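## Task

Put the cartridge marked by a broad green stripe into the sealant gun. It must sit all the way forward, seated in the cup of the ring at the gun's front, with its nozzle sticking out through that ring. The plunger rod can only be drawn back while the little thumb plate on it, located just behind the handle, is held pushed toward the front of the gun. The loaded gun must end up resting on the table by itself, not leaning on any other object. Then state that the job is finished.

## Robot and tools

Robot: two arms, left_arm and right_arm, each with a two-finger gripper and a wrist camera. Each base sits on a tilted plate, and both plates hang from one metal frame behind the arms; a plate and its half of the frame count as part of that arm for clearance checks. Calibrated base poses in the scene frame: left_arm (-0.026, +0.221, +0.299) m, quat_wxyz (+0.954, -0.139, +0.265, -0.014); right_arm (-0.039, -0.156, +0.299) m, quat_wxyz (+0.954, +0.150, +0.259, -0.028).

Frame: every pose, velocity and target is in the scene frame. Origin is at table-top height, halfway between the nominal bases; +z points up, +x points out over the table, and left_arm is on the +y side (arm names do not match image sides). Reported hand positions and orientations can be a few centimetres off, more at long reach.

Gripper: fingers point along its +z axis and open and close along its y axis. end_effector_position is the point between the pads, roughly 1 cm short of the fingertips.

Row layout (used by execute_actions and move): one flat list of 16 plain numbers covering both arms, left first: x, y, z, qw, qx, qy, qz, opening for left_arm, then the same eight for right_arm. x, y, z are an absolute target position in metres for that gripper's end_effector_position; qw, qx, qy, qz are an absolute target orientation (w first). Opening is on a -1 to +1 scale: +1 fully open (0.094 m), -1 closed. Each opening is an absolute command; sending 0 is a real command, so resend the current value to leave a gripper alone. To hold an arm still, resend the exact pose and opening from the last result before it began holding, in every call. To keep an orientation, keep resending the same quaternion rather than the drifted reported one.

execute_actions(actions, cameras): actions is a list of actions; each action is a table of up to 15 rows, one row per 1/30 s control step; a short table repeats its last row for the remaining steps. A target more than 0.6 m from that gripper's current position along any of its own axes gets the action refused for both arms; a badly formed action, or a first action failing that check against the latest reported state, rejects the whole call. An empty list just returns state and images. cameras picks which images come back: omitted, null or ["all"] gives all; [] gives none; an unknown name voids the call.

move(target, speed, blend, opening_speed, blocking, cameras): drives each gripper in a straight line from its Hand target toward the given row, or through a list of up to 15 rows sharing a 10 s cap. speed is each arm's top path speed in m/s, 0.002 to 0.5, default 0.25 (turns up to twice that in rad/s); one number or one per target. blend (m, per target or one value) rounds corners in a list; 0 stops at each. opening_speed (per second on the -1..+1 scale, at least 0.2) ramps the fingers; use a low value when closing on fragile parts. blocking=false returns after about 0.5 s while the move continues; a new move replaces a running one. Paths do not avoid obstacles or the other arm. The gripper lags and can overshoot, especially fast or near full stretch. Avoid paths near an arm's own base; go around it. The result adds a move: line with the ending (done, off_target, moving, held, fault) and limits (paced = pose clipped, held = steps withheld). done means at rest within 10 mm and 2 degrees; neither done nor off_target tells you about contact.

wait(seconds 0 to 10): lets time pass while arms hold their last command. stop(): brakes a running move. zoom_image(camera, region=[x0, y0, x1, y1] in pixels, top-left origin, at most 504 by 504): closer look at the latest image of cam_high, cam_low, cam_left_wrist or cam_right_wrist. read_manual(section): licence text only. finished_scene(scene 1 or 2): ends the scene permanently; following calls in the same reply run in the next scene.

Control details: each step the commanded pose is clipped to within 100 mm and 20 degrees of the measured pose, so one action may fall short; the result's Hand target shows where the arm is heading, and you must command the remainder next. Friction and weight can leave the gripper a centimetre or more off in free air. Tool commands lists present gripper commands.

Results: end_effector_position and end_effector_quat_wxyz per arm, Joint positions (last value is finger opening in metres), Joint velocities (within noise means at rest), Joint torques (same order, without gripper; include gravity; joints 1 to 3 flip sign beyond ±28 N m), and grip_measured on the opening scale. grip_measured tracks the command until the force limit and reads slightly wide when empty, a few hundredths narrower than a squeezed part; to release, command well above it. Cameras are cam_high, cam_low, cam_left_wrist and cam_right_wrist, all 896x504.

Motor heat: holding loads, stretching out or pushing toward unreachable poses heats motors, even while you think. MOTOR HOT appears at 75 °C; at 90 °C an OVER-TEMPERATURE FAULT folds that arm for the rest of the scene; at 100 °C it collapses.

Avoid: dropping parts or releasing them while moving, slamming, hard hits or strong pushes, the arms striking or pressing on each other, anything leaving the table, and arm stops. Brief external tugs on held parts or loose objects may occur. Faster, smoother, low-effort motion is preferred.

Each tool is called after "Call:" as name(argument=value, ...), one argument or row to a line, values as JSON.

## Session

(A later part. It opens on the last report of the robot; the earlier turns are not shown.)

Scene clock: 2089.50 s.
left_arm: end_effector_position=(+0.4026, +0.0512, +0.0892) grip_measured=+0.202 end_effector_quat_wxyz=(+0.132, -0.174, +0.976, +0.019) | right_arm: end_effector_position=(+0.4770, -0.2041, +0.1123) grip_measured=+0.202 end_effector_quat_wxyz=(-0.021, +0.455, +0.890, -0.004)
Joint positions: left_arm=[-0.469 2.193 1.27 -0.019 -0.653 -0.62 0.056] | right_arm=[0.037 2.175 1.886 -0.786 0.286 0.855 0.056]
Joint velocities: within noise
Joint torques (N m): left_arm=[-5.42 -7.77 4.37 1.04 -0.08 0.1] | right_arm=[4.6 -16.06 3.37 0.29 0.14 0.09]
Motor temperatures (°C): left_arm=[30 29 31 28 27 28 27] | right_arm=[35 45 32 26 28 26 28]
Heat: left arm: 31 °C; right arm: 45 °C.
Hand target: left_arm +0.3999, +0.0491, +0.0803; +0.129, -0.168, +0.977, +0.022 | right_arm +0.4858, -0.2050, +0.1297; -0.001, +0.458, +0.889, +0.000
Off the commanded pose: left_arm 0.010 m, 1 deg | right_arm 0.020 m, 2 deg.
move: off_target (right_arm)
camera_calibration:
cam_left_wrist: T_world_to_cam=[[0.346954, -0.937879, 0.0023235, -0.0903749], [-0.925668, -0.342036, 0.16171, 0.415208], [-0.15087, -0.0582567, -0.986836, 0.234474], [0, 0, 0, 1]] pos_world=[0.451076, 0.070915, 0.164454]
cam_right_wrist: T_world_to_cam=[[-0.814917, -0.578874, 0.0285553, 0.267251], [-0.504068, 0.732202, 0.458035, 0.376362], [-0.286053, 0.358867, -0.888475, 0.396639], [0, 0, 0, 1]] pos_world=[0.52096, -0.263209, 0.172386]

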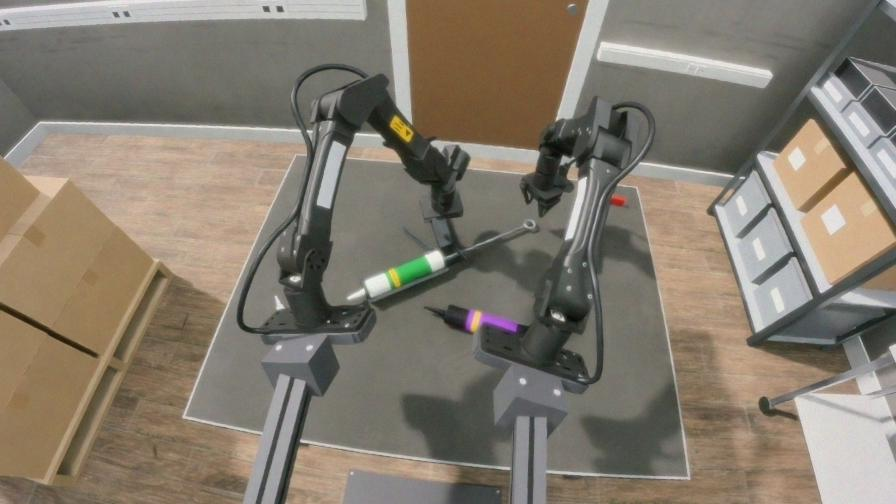

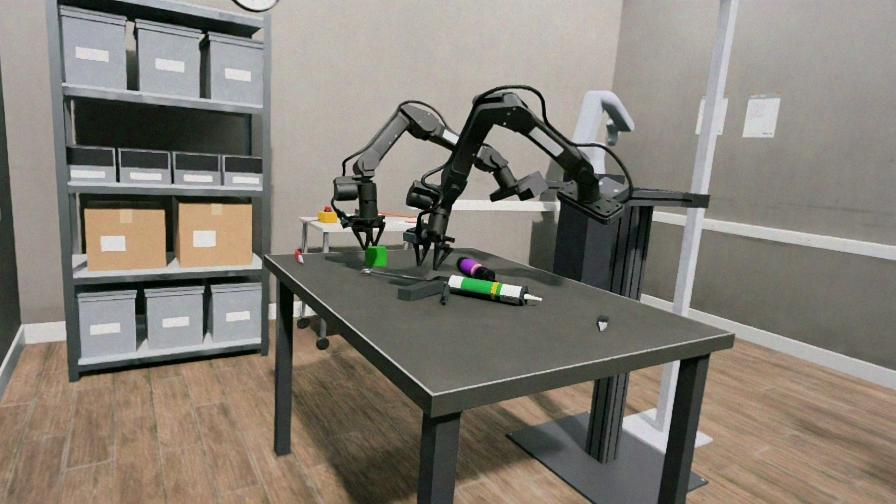

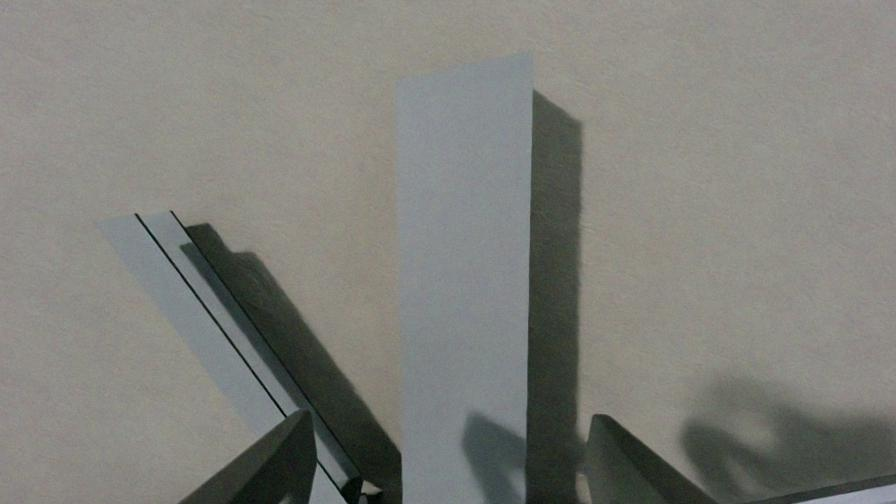

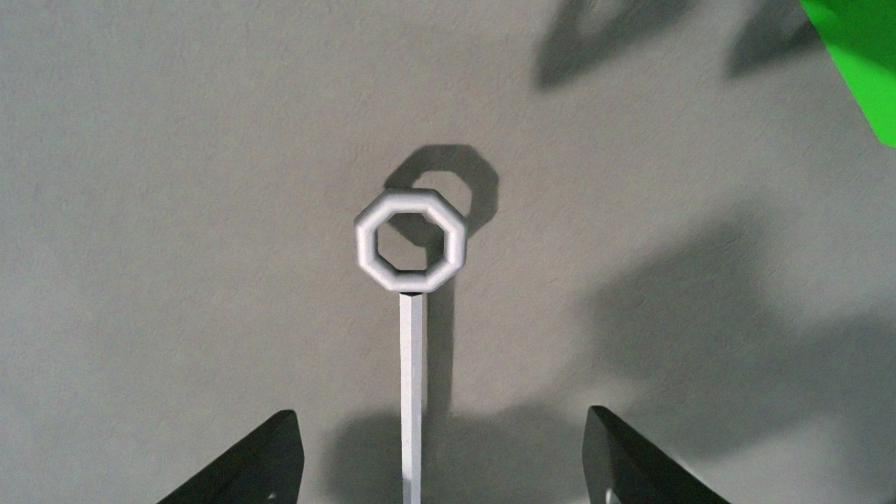

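Call:
move(
  target=[
    [0.402, 0.044, 0.018, 0.1286, -0.1678, 0.9771, 0.0221, 0.2, 0.490, -0.209, 0.075, 0, 0.4579, 0.8890, 0, 0.2],
  ],
  speed=0.08,
)

Scene clock: 2102.90 s.
left_arm: end_effector_position=(+0.4069, +0.0463, +0.0277) grip_measured=+0.202 end_effector_quat_wxyz=(+0.133, -0.175, +0.975, +0.020) | right_arm: end_effector_position=(+0.4866, -0.2092, +0.0817) grip_measured=+0.202 end_effector_quat_wxyz=(-0.002, +0.458, +0.889, -0.002)
Joint positions: left_arm=[-0.409 2.393 1.383 0.104 -0.618 -0.562 0.056] | right_arm=[0.013 2.251 1.914 -0.694 0.285 0.83 0.056]
Joint velocities: within noise
Joint torques (N m): left_arm=[-5.91 -8.14 3.58 1.14 -0.09 0.08] | right_arm=[3.17 -11.11 6.49 0.31 -0.03 -0.07]
Motor temperatures (°C): left_arm=[30 29 30 28 27 28 27] | right_arm=[35 51 32 26 28 26 28]
Heat: left arm: 30 °C; right arm: 51 °C.
Hand target: left_arm +0.4017, +0.0441, +0.0183; +0.129, -0.168, +0.977, +0.022 | right_arm +0.4897, -0.2089, +0.0751; +0.000, +0.458, +0.889, +0.000
Off the commanded pose: left_arm 0.011 m, 1 deg | right_arm 0.008 m, 0 deg.
move: off_target (left_arm)
camera_calibration:
cam_left_wrist: T_world_to_cam=[[0.348851, -0.937177, 0.00163102, -0.0971295], [-0.925141, -0.344091, 0.160359, 0.427467], [-0.149723, -0.0574501, -0.987057, 0.17359], [0, 0, 0, 1]] pos_world=[0.455341, 0.0660329, 0.102954]
cam_right_wrist: T_world_to_cam=[[-0.819266, -0.573355, 0.00818539, 0.27792], [-0.514886, 0.741852, 0.429591, 0.40863], [-0.25238, 0.347735, -0.902987, 0.356533], [0, 0, 0, 1]] pos_world=[0.528071, -0.267775, 0.144126]

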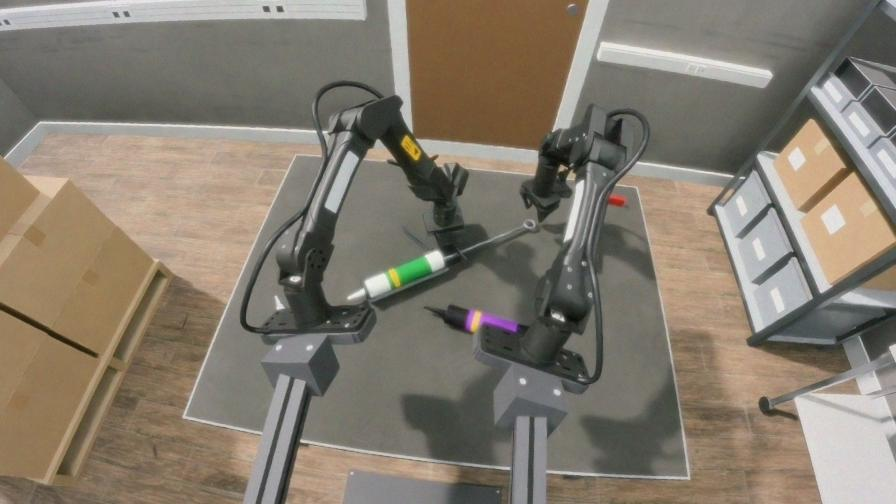

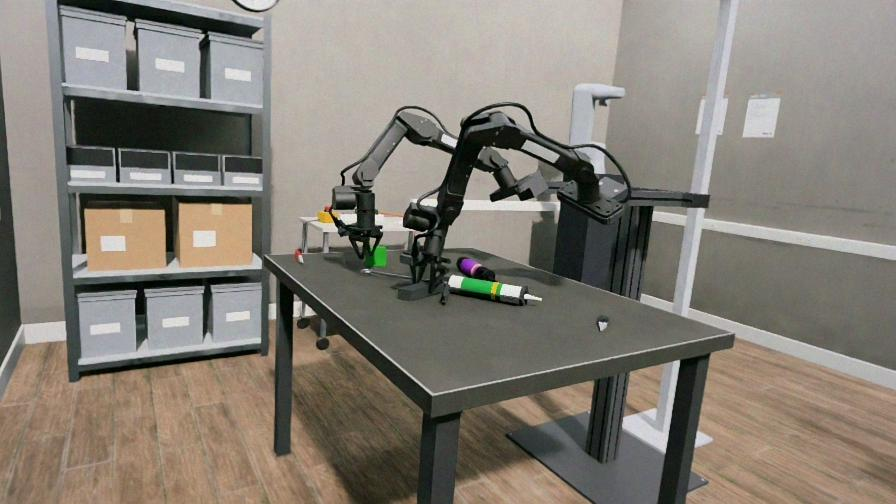

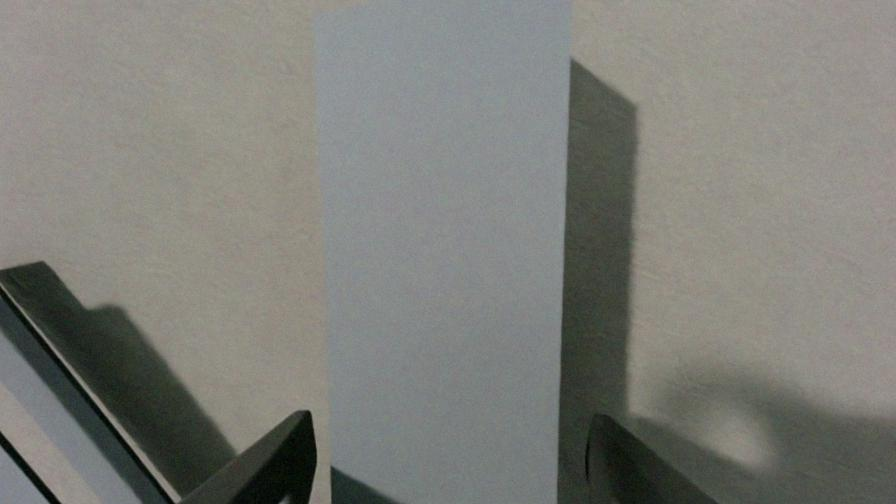

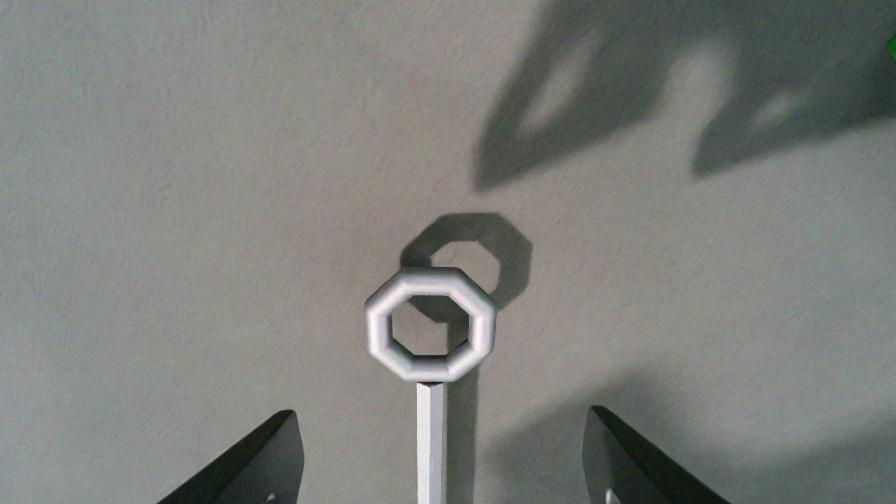

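Call:
move(
  target=[
    [0.402, 0.044, 0.011, 0.1286, -0.1678, 0.9771, 0.0221, 0.2, 0.4935, -0.2065, 0.030, 0, 0.4579, 0.8890, 0, 0.2],
  ],
  speed=0.06,
)

Scene clock: 2111.87 s.
left_arm: end_effector_position=(+0.4078, +0.0456, +0.0221) grip_measured=+0.202 end_effector_quat_wxyz=(+0.134, -0.174, +0.975, +0.019) | right_arm: end_effector_position=(+0.4925, -0.2067, +0.0388) grip_measured=+0.202 end_effector_quat_wxyz=(+0.000, +0.459, +0.889, -0.001)
Joint positions: left_arm=[-0.404 2.412 1.395 0.117 -0.614 -0.554 0.056] | right_arm=[-0.005 2.388 2.014 -0.648 0.275 0.813 0.056]
Joint velocities: within noise
Joint torques (N m): left_arm=[-5.7 -7.92 3.59 1.11 -0.09 0.1] | right_arm=[3.11 -10.95 6.38 0.33 -0.04 -0.05]
Motor temperatures (°C): left_arm=[30 30 30 28 27 28 27] | right_arm=[35 47 33 26 28 26 28]
Heat: left arm: 30 °C; right arm: 47 °C.
Hand target: left_arm +0.4016, +0.0443, +0.0113; +0.128, -0.168, +0.977, +0.022 | right_arm +0.4933, -0.2066, +0.0302; +0.000, +0.458, +0.889, +0.000
Off the commanded pose: left_arm 0.013 m, 1 deg | right_arm 0.009 m, 0 deg.
move: off_target (left_arm)
camera_calibration:
cam_left_wrist: T_world_to_cam=[[0.348063, -0.937464, 0.00358829, -0.0977035], [-0.925791, -0.343122, 0.158679, 0.429153], [-0.147524, -0.0585522, -0.987324, 0.167314], [0, 0, 0, 1]] pos_world=[0.455996, 0.0654547, 0.097446]
cam_right_wrist: T_world_to_cam=[[-0.819347, -0.573282, 0.00439889, 0.284769], [-0.516793, 0.741889, 0.42723, 0.429284], [-0.248187, 0.347776, -0.904132, 0.316384], [0, 0, 0, 1]] pos_world=[0.533697, -0.265259, 0.101397]

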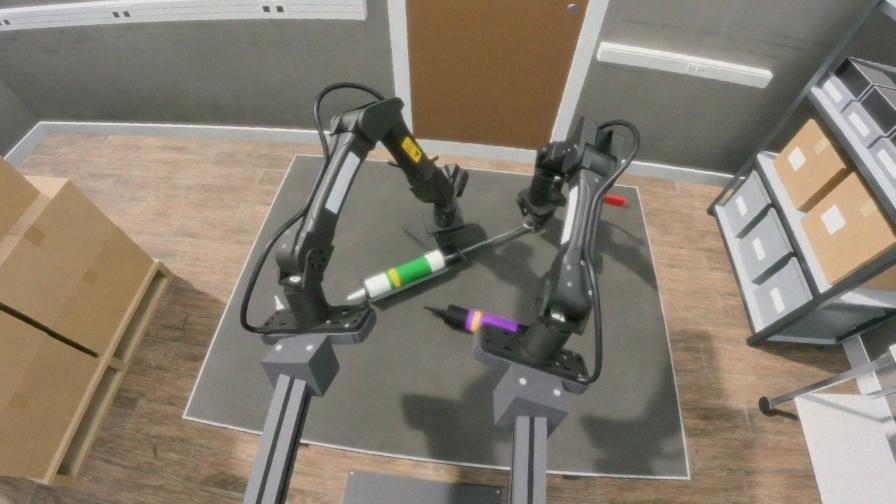

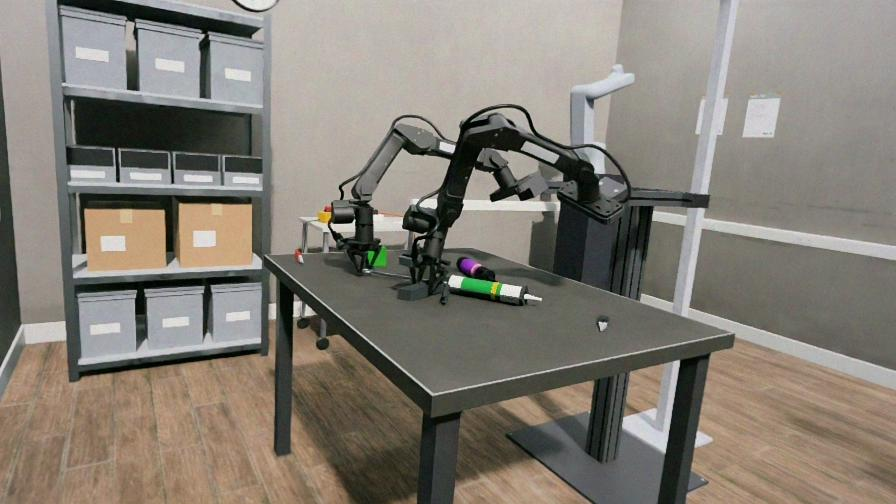

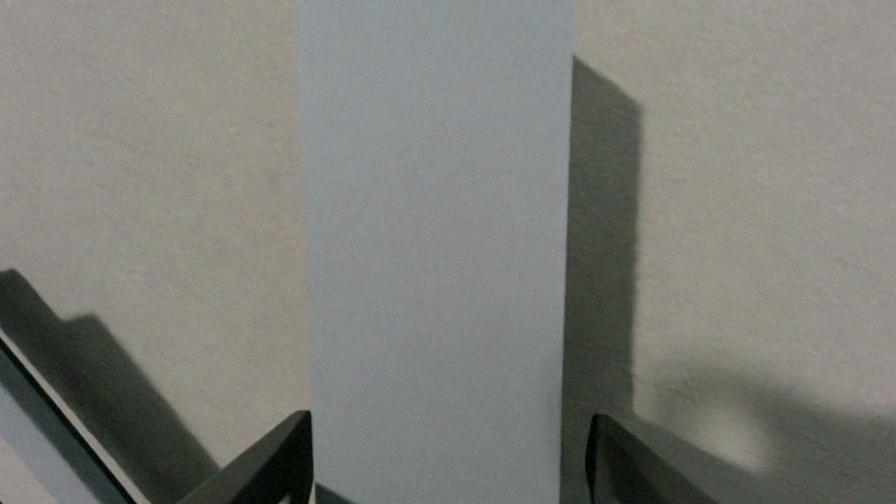

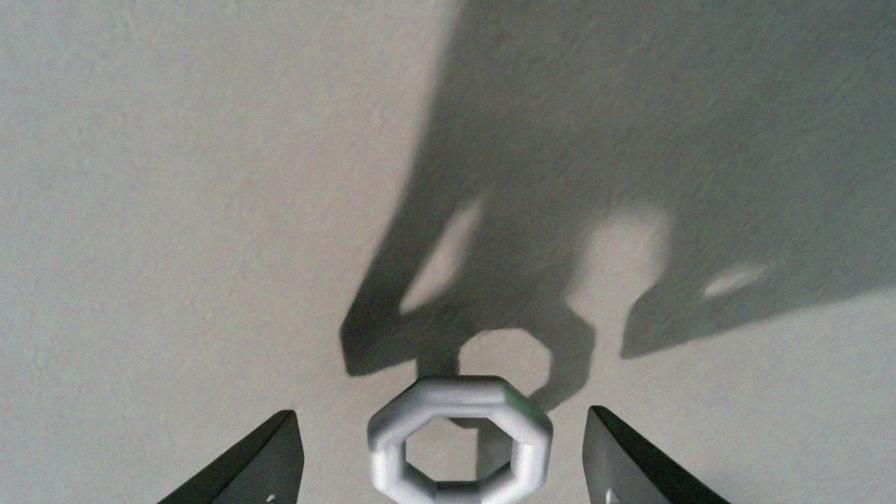

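Call:
move(
  target=[
    [0.402, 0.045, 0.011, 0.1286, -0.1678, 0.9771, 0.0221, -1, 0.4915, -0.2078, 0.026, 0, 0.4579, 0.8890, 0, -1],
  ],
  speed=0.06,
  opening_speed=0.8,
)

Scene clock: 2120.87 s.
left_arm: end_effector_position=(+0.4087, +0.0485, +0.0214) grip_measured=-0.178 end_effector_quat_wxyz=(+0.135, -0.177, +0.975, +0.022) | right_arm: end_effector_position=(+0.4928, -0.2104, +0.0379) grip_measured=-0.287 end_effector_quat_wxyz=(+0.002, +0.460, +0.888, -0.001)
Joint positions: left_arm=[-0.399 2.412 1.395 0.119 -0.618 -0.554 0.039] | right_arm=[-0.012 2.388 2.014 -0.643 0.273 0.808 0.033]
Joint velocities: within noise
Joint torques (N m): left_arm=[-5.94 -8.17 3.28 1.12 -0.04 0.07] | right_arm=[3.21 -10.81 5.38 0.44 -0.08 -0.07]
Motor temperatures (°C): left_arm=[30 30 30 28 27 28 27] | right_arm=[35 46 33 26 28 26 28]
Heat: left arm: 30 °C; right arm: 46 °C.
Hand target: left_arm +0.4018, +0.0451, +0.0114; +0.129, -0.168, +0.977, +0.022 | right_arm +0.4911, -0.2078, +0.0263; +0.000, +0.458, +0.889, +0.000
Off the commanded pose: left_arm 0.013 m, 1 deg | right_arm 0.012 m, 0 deg.
move: off_target (left_arm, right_arm)
camera_calibration:
cam_left_wrist: T_world_to_cam=[[0.352867, -0.935673, -0.00114114, -0.0973109], [-0.924204, -0.348731, 0.155674, 0.430787], [-0.146058, -0.0538774, -0.987808, 0.166114], [0, 0, 0, 1]] pos_world=[0.456735, 0.0681276, 0.0969158]
cam_right_wrist: T_world_to_cam=[[-0.820882, -0.571087, 0.0034858, 0.284167], [-0.515903, 0.74415, 0.424364, 0.432716], [-0.244943, 0.346555, -0.905485, 0.315106], [0, 0, 0, 1]] pos_world=[0.53369, -0.268923, 0.100704]

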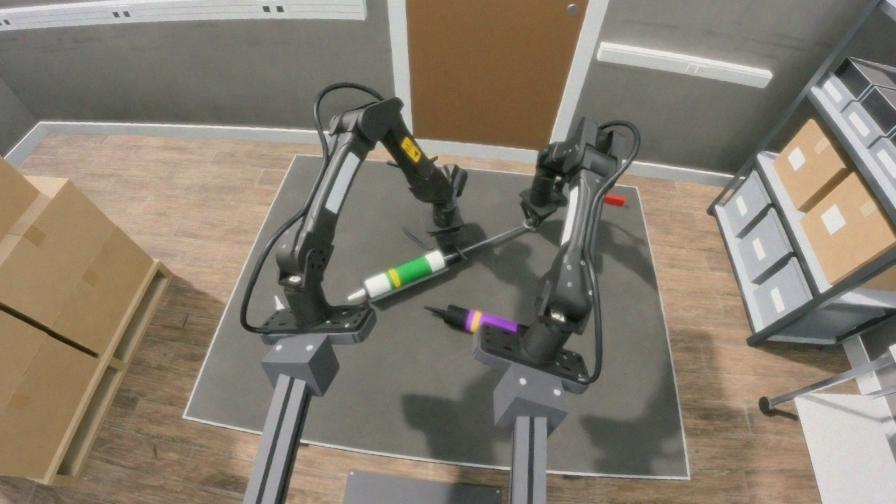

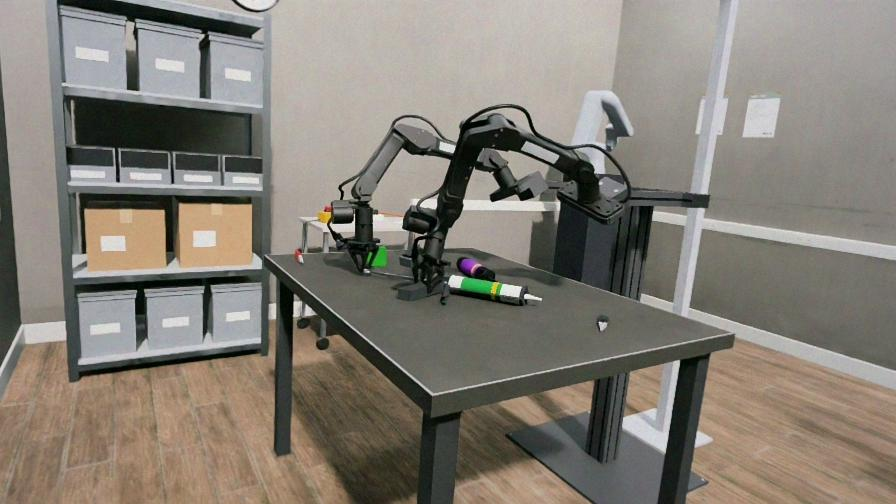

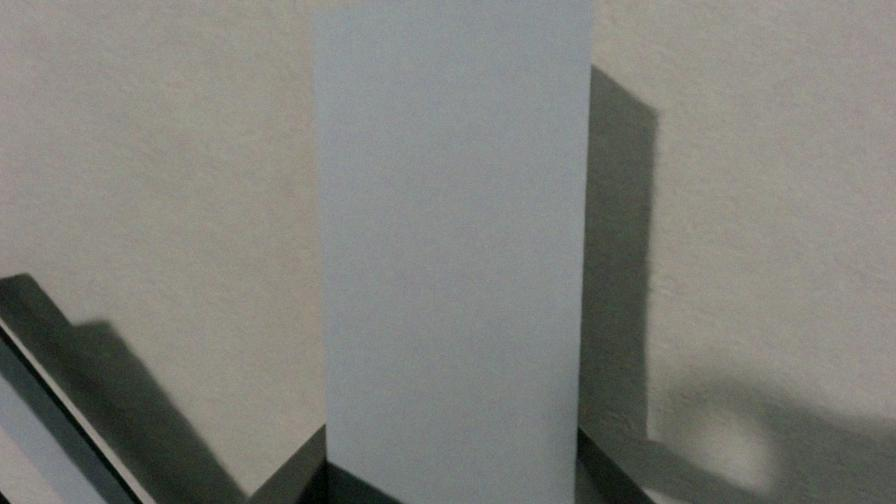

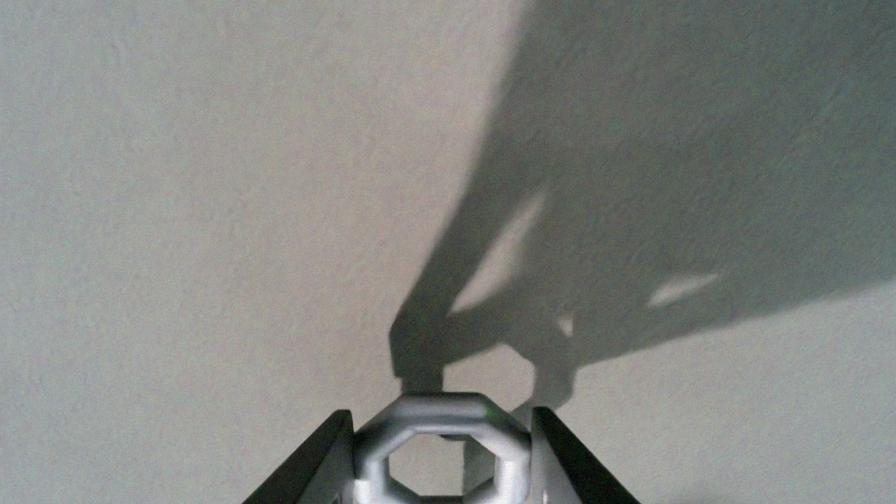

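Call:
move(
  target=[
    [0.402, 0.045, 0.011, 0.1286, -0.1678, 0.9771, 0.0221, -1, 0.4845, -0.1981, 0.030, 0, 0.4579, 0.8890, 0, -1],
  ],
  speed=0.03,
)

Call:
zoom_image(
  camera="cam_low",
  region=[430, 240, 550, 310],
)

Scene clock: 2126.97 s.
left_arm: end_effector_position=(+0.4086, +0.0505, +0.0213) grip_measured=-0.178 end_effector_quat_wxyz=(+0.136, -0.176, +0.975, +0.028) | right_arm: end_effector_position=(+0.4909, -0.2079, +0.0323) grip_measured=-0.287 end_effector_quat_wxyz=(+0.008, +0.463, +0.886, +0.000)
Joint positions: left_arm=[-0.399 2.413 1.395 0.119 -0.63 -0.552 0.039] | right_arm=[-0.01 2.388 1.983 -0.6 0.276 0.814 0.033]
Joint velocities: within noise
Joint torques (N m): left_arm=[-6.02 -8.23 3.33 1.11 0.06 0.07] | right_arm=[4.6 -13.04 2.18 0.28 0 0.07]
Motor temperatures (°C): left_arm=[30 30 30 28 27 28 27] | right_arm=[35 46 33 27 28 26 29]
Heat: left arm: 30 °C; right arm: 46 °C.
Hand target: left_arm +0.4017, +0.0451, +0.0115; +0.129, -0.168, +0.977, +0.022 | right_arm +0.4845, -0.1981, +0.0300; +0.000, +0.458, +0.889, +0.000
Off the commanded pose: left_arm 0.013 m, 1 deg | right_arm 0.012 m, 1 deg.
move: off_target (left_arm, right_arm)
camera_calibration:
cam_left_wrist: T_world_to_cam=[[0.352991, -0.935545, -0.0123952, -0.0951757], [-0.924362, -0.35076, 0.150076, 0.431739], [-0.144751, -0.0415179, -0.988597, 0.164976], [0, 0, 0, 1]] pos_world=[0.456559, 0.069245, 0.097121]
cam_right_wrist: T_world_to_cam=[[-0.824775, -0.565451, -0.00354821, 0.287337], [-0.515438, 0.749216, 0.41593, 0.433353], [-0.23253, 0.344878, -0.909389, 0.302458], [0, 0, 0, 1]] pos_world=[0.530685, -0.266511, 0.0958267]

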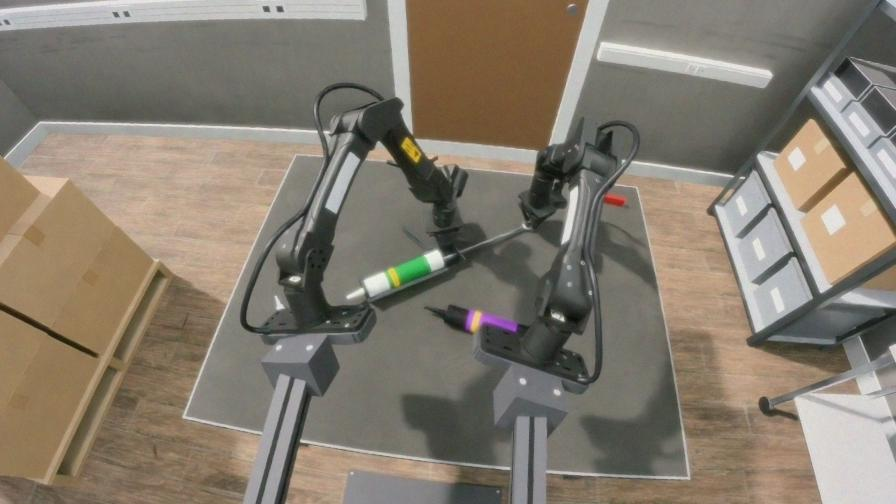

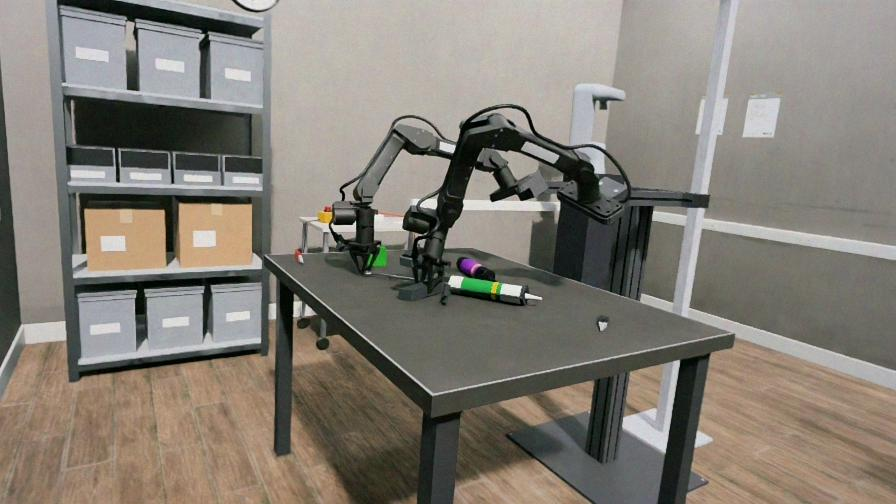

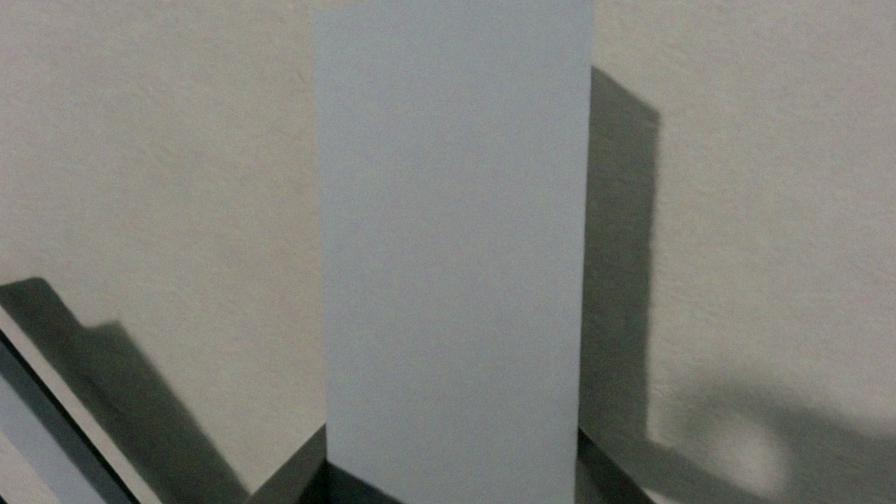

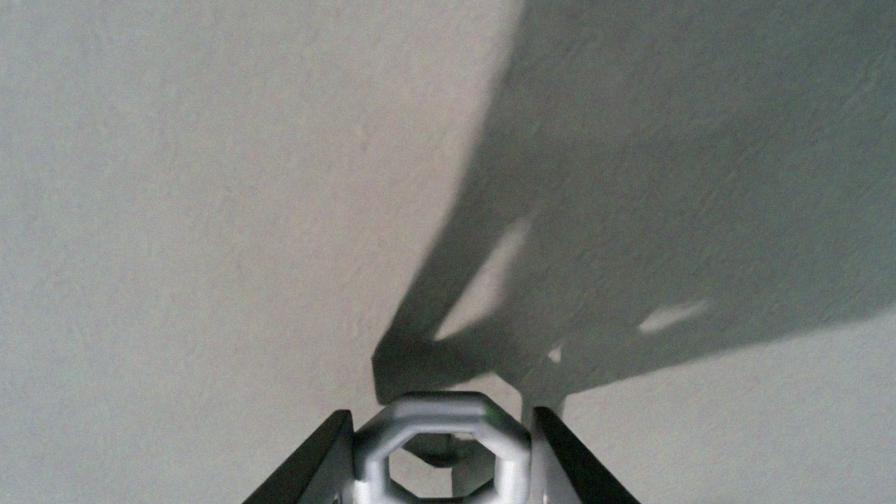

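Scaled by 4.200.

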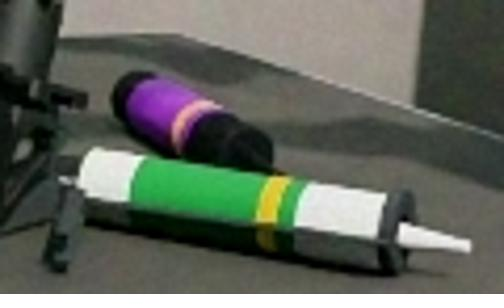

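Call:
move(
  target=[
    [0.406, 0.039, 0.012, 0.1286, -0.1678, 0.9771, 0.0221, -1, 0.4800, -0.1915, 0.038, 0, 0.4579, 0.8890, 0, -1],
  ],
  speed=0.03,
)

Call:
zoom_image(
  camera="cam_low",
  region=[430, 240, 550, 310],
)

Scene clock: 2134.47 s.
left_arm: end_effector_position=(+0.4086, +0.0500, +0.0211) grip_measured=-0.179 end_effector_quat_wxyz=(+0.130, -0.171, +0.976, +0.032) | right_arm: end_effector_position=(+0.4875, -0.2085, +0.0316) grip_measured=-0.288 end_effector_quat_wxyz=(+0.017, +0.467, +0.884, -0.007)
Joint positions: left_arm=[-0.401 2.417 1.414 0.087 -0.633 -0.552 0.039] | right_arm=[-0.006 2.37 1.932 -0.555 0.296 0.823 0.033]
Joint velocities: within noise
Joint torques (N m): left_arm=[-6.72 -7.73 4.62 1.16 0.03 0] | right_arm=[5.63 -14.11 2.04 0.03 -0.11 0.12]
Motor temperatures (°C): left_arm=[30 30 30 28 27 28 28] | right_arm=[35 47 32 27 28 26 29]
Heat: left arm: 30 °C; right arm: 47 °C.
Hand target: left_arm +0.4056, +0.0394, +0.0126; +0.129, -0.168, +0.977, +0.022 | right_arm +0.4801, -0.1920, +0.0376; +0.000, +0.458, +0.889, +0.000
Off the commanded pose: left_arm 0.015 m, 1 deg | right_arm 0.020 m, 2 deg.
move: off_target (left_arm, right_arm)
camera_calibration:
cam_left_wrist: T_world_to_cam=[[0.344876, -0.938341, -0.0240104, -0.0919503], [-0.925134, -0.344125, 0.16033, 0.431336], [-0.158707, -0.0330813, -0.986771, 0.170046], [0, 0, 0, 1]] pos_world=[0.457743, 0.067778, 0.0964326]
cam_right_wrist: T_world_to_cam=[[-0.830471, -0.557061, -0.00104219, 0.288662], [-0.511927, 0.762444, 0.39574, 0.434029], [-0.219656, 0.329184, -0.918362, 0.291881], [0, 0, 0, 1]] pos_world=[0.52603, -0.266203, 0.0965907]

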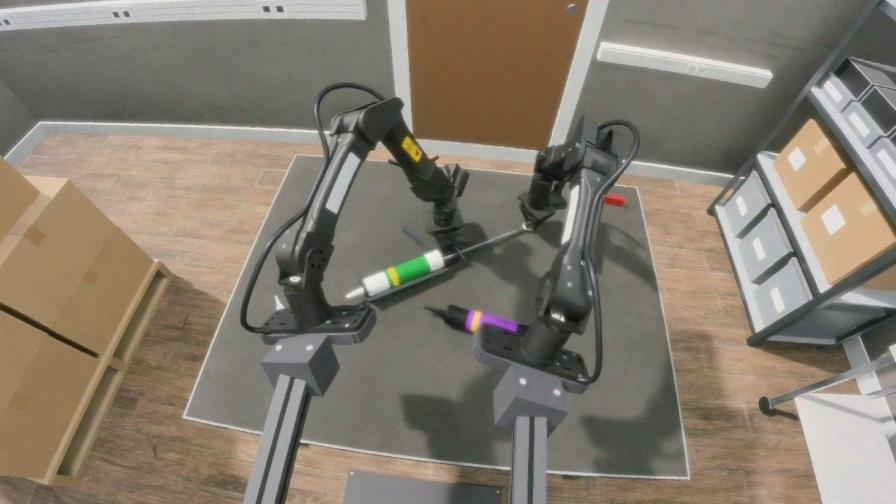

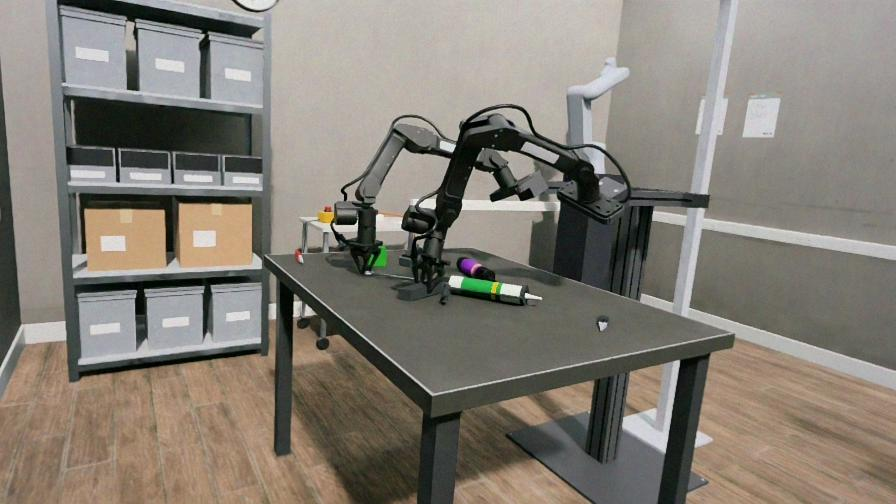

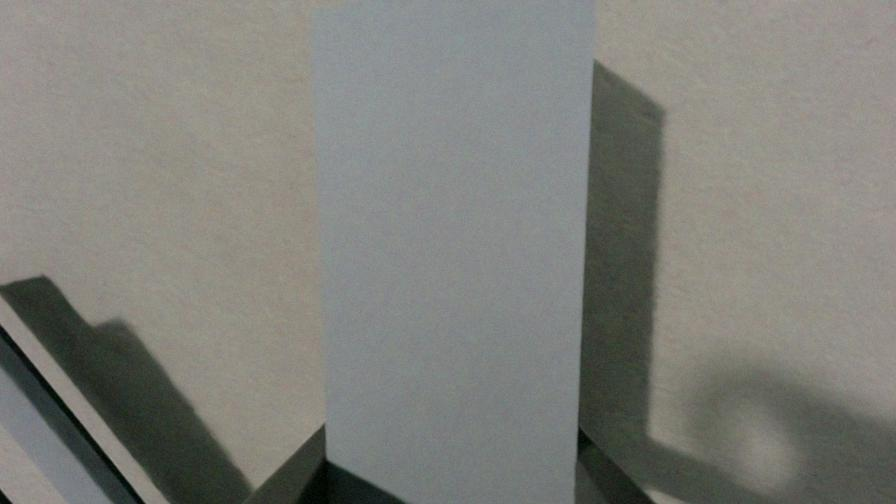

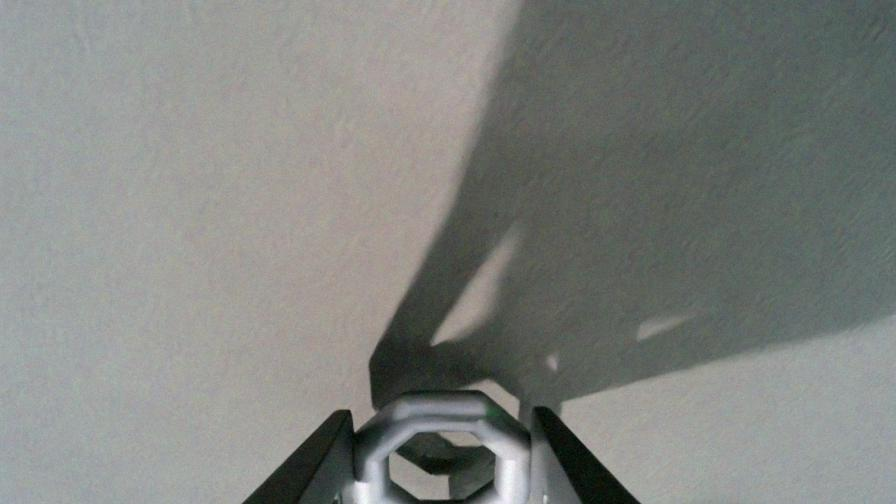

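Scaled by 4.200.

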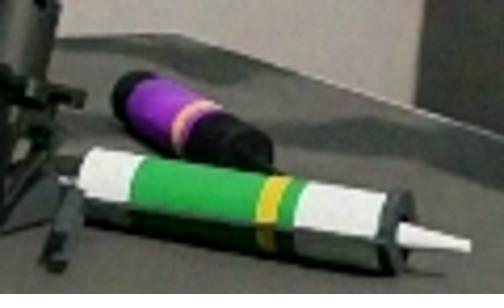

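Call:
move(
  target=[
    [0.408, 0.036, 0.012, 0.1286, -0.1678, 0.9771, 0.0221, -1, 0.4740, -0.1810, 0.042, 0, 0.4579, 0.8890, 0, -1],
  ],
  speed=0.03,
)

Call:
zoom_image(
  camera="cam_low",
  region=[430, 240, 550, 310],
)

Scene clock: 2142.87 s.
left_arm: end_effector_position=(+0.4087, +0.0490, +0.0210) grip_measured=-0.180 end_effector_quat_wxyz=(+0.126, -0.167, +0.977, +0.033) | right_arm: end_effector_position=(+0.4847, -0.2095, +0.0325) grip_measured=-0.289 end_effector_quat_wxyz=(+0.030, +0.473, +0.880, -0.019)
Joint positions: left_arm=[-0.402 2.421 1.428 0.065 -0.633 -0.551 0.039] | right_arm=[0.003 2.35 1.881 -0.509 0.333 0.839 0.033]
Joint velocities: within noise
Joint torques (N m): left_arm=[-6.95 -7.47 5.04 1.21 -0.01 -0.09] | right_arm=[6.71 -14.35 1.96 -0.15 -0.37 0.13]
Motor temperatures (°C): left_arm=[30 30 30 28 27 28 28] | right_arm=[35 47 32 26 28 26 30]
Heat: left arm: 30 °C; right arm: 47 °C.
Hand target: left_arm +0.4074, +0.0364, +0.0128; +0.128, -0.168, +0.977, +0.022 | right_arm +0.4742, -0.1821, +0.0414; +0.000, +0.458, +0.889, -0.001
Off the commanded pose: left_arm 0.016 m, 1 deg | right_arm 0.032 m, 5 deg.
move: off_target (left_arm, right_arm)
camera_calibration:
cam_left_wrist: T_world_to_cam=[[0.337955, -0.94069, -0.0298029, -0.0898906], [-0.926017, -0.338008, 0.168056, 0.430989], [-0.168162, -0.0291974, -0.985327, 0.173601], [0, 0, 0, 1]] pos_world=[0.458675, 0.066187, 0.0959447]
cam_right_wrist: T_world_to_cam=[[-0.838143, -0.545406, 0.00698588, 0.291659], [-0.50598, 0.782212, 0.363496, 0.435269], [-0.203717, 0.301127, -0.931569, 0.279287], [0, 0, 0, 1]] pos_world=[0.521585, -0.265501, 0.0999188]

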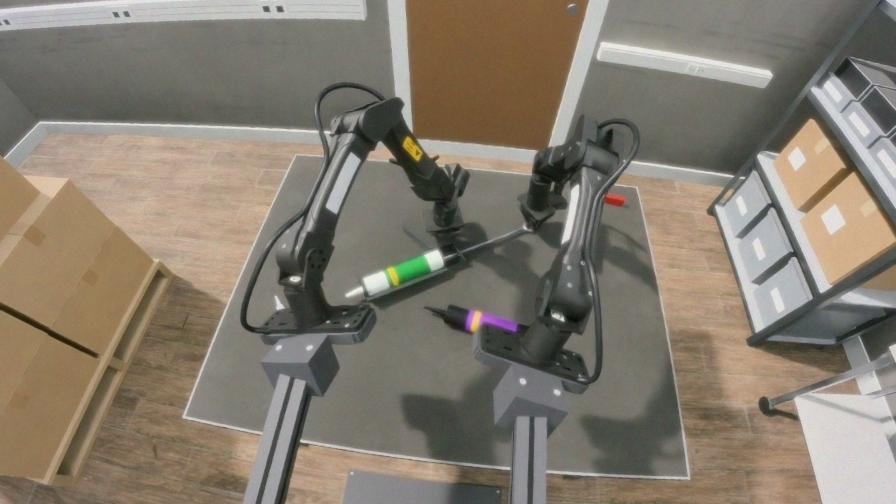

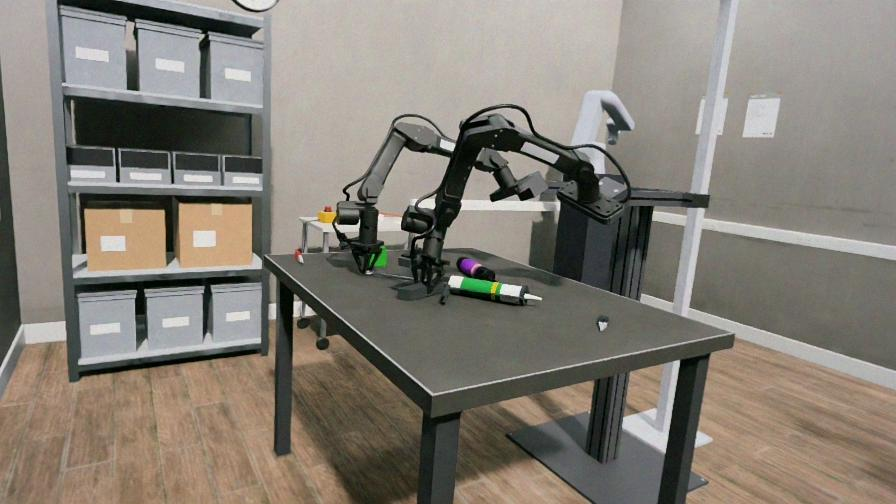

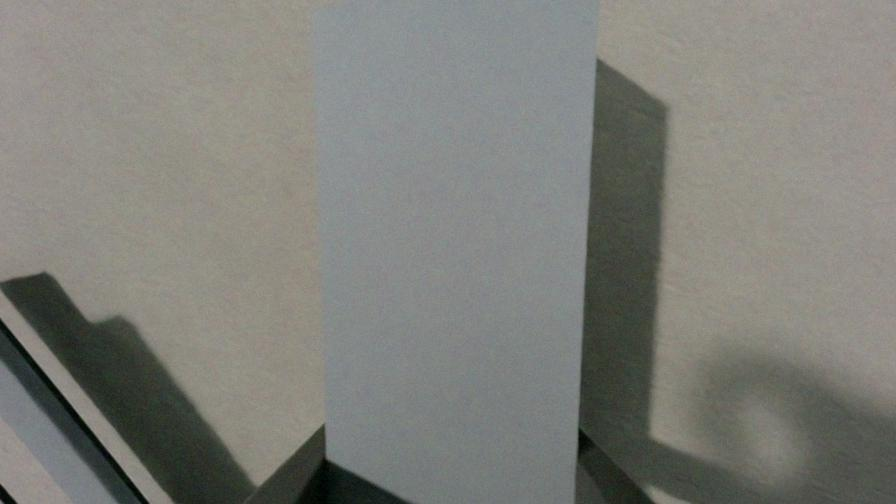

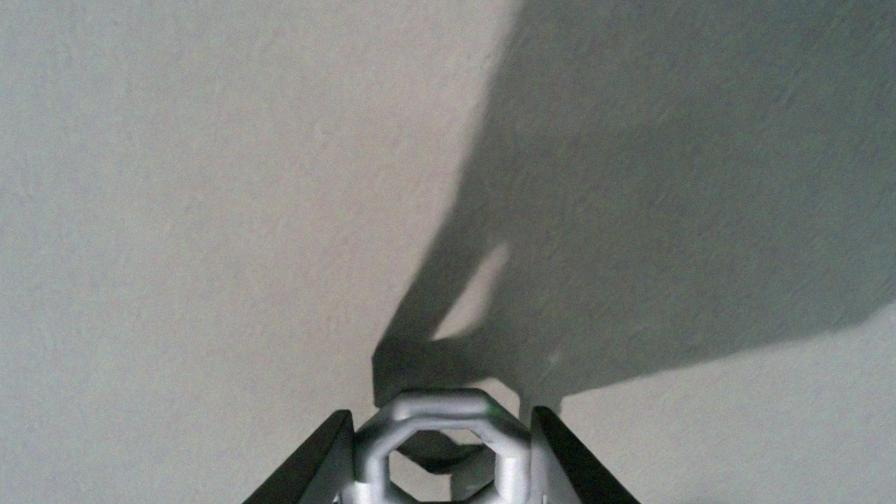

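Scaled by 4.200.

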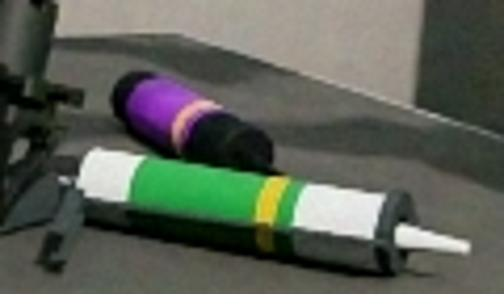

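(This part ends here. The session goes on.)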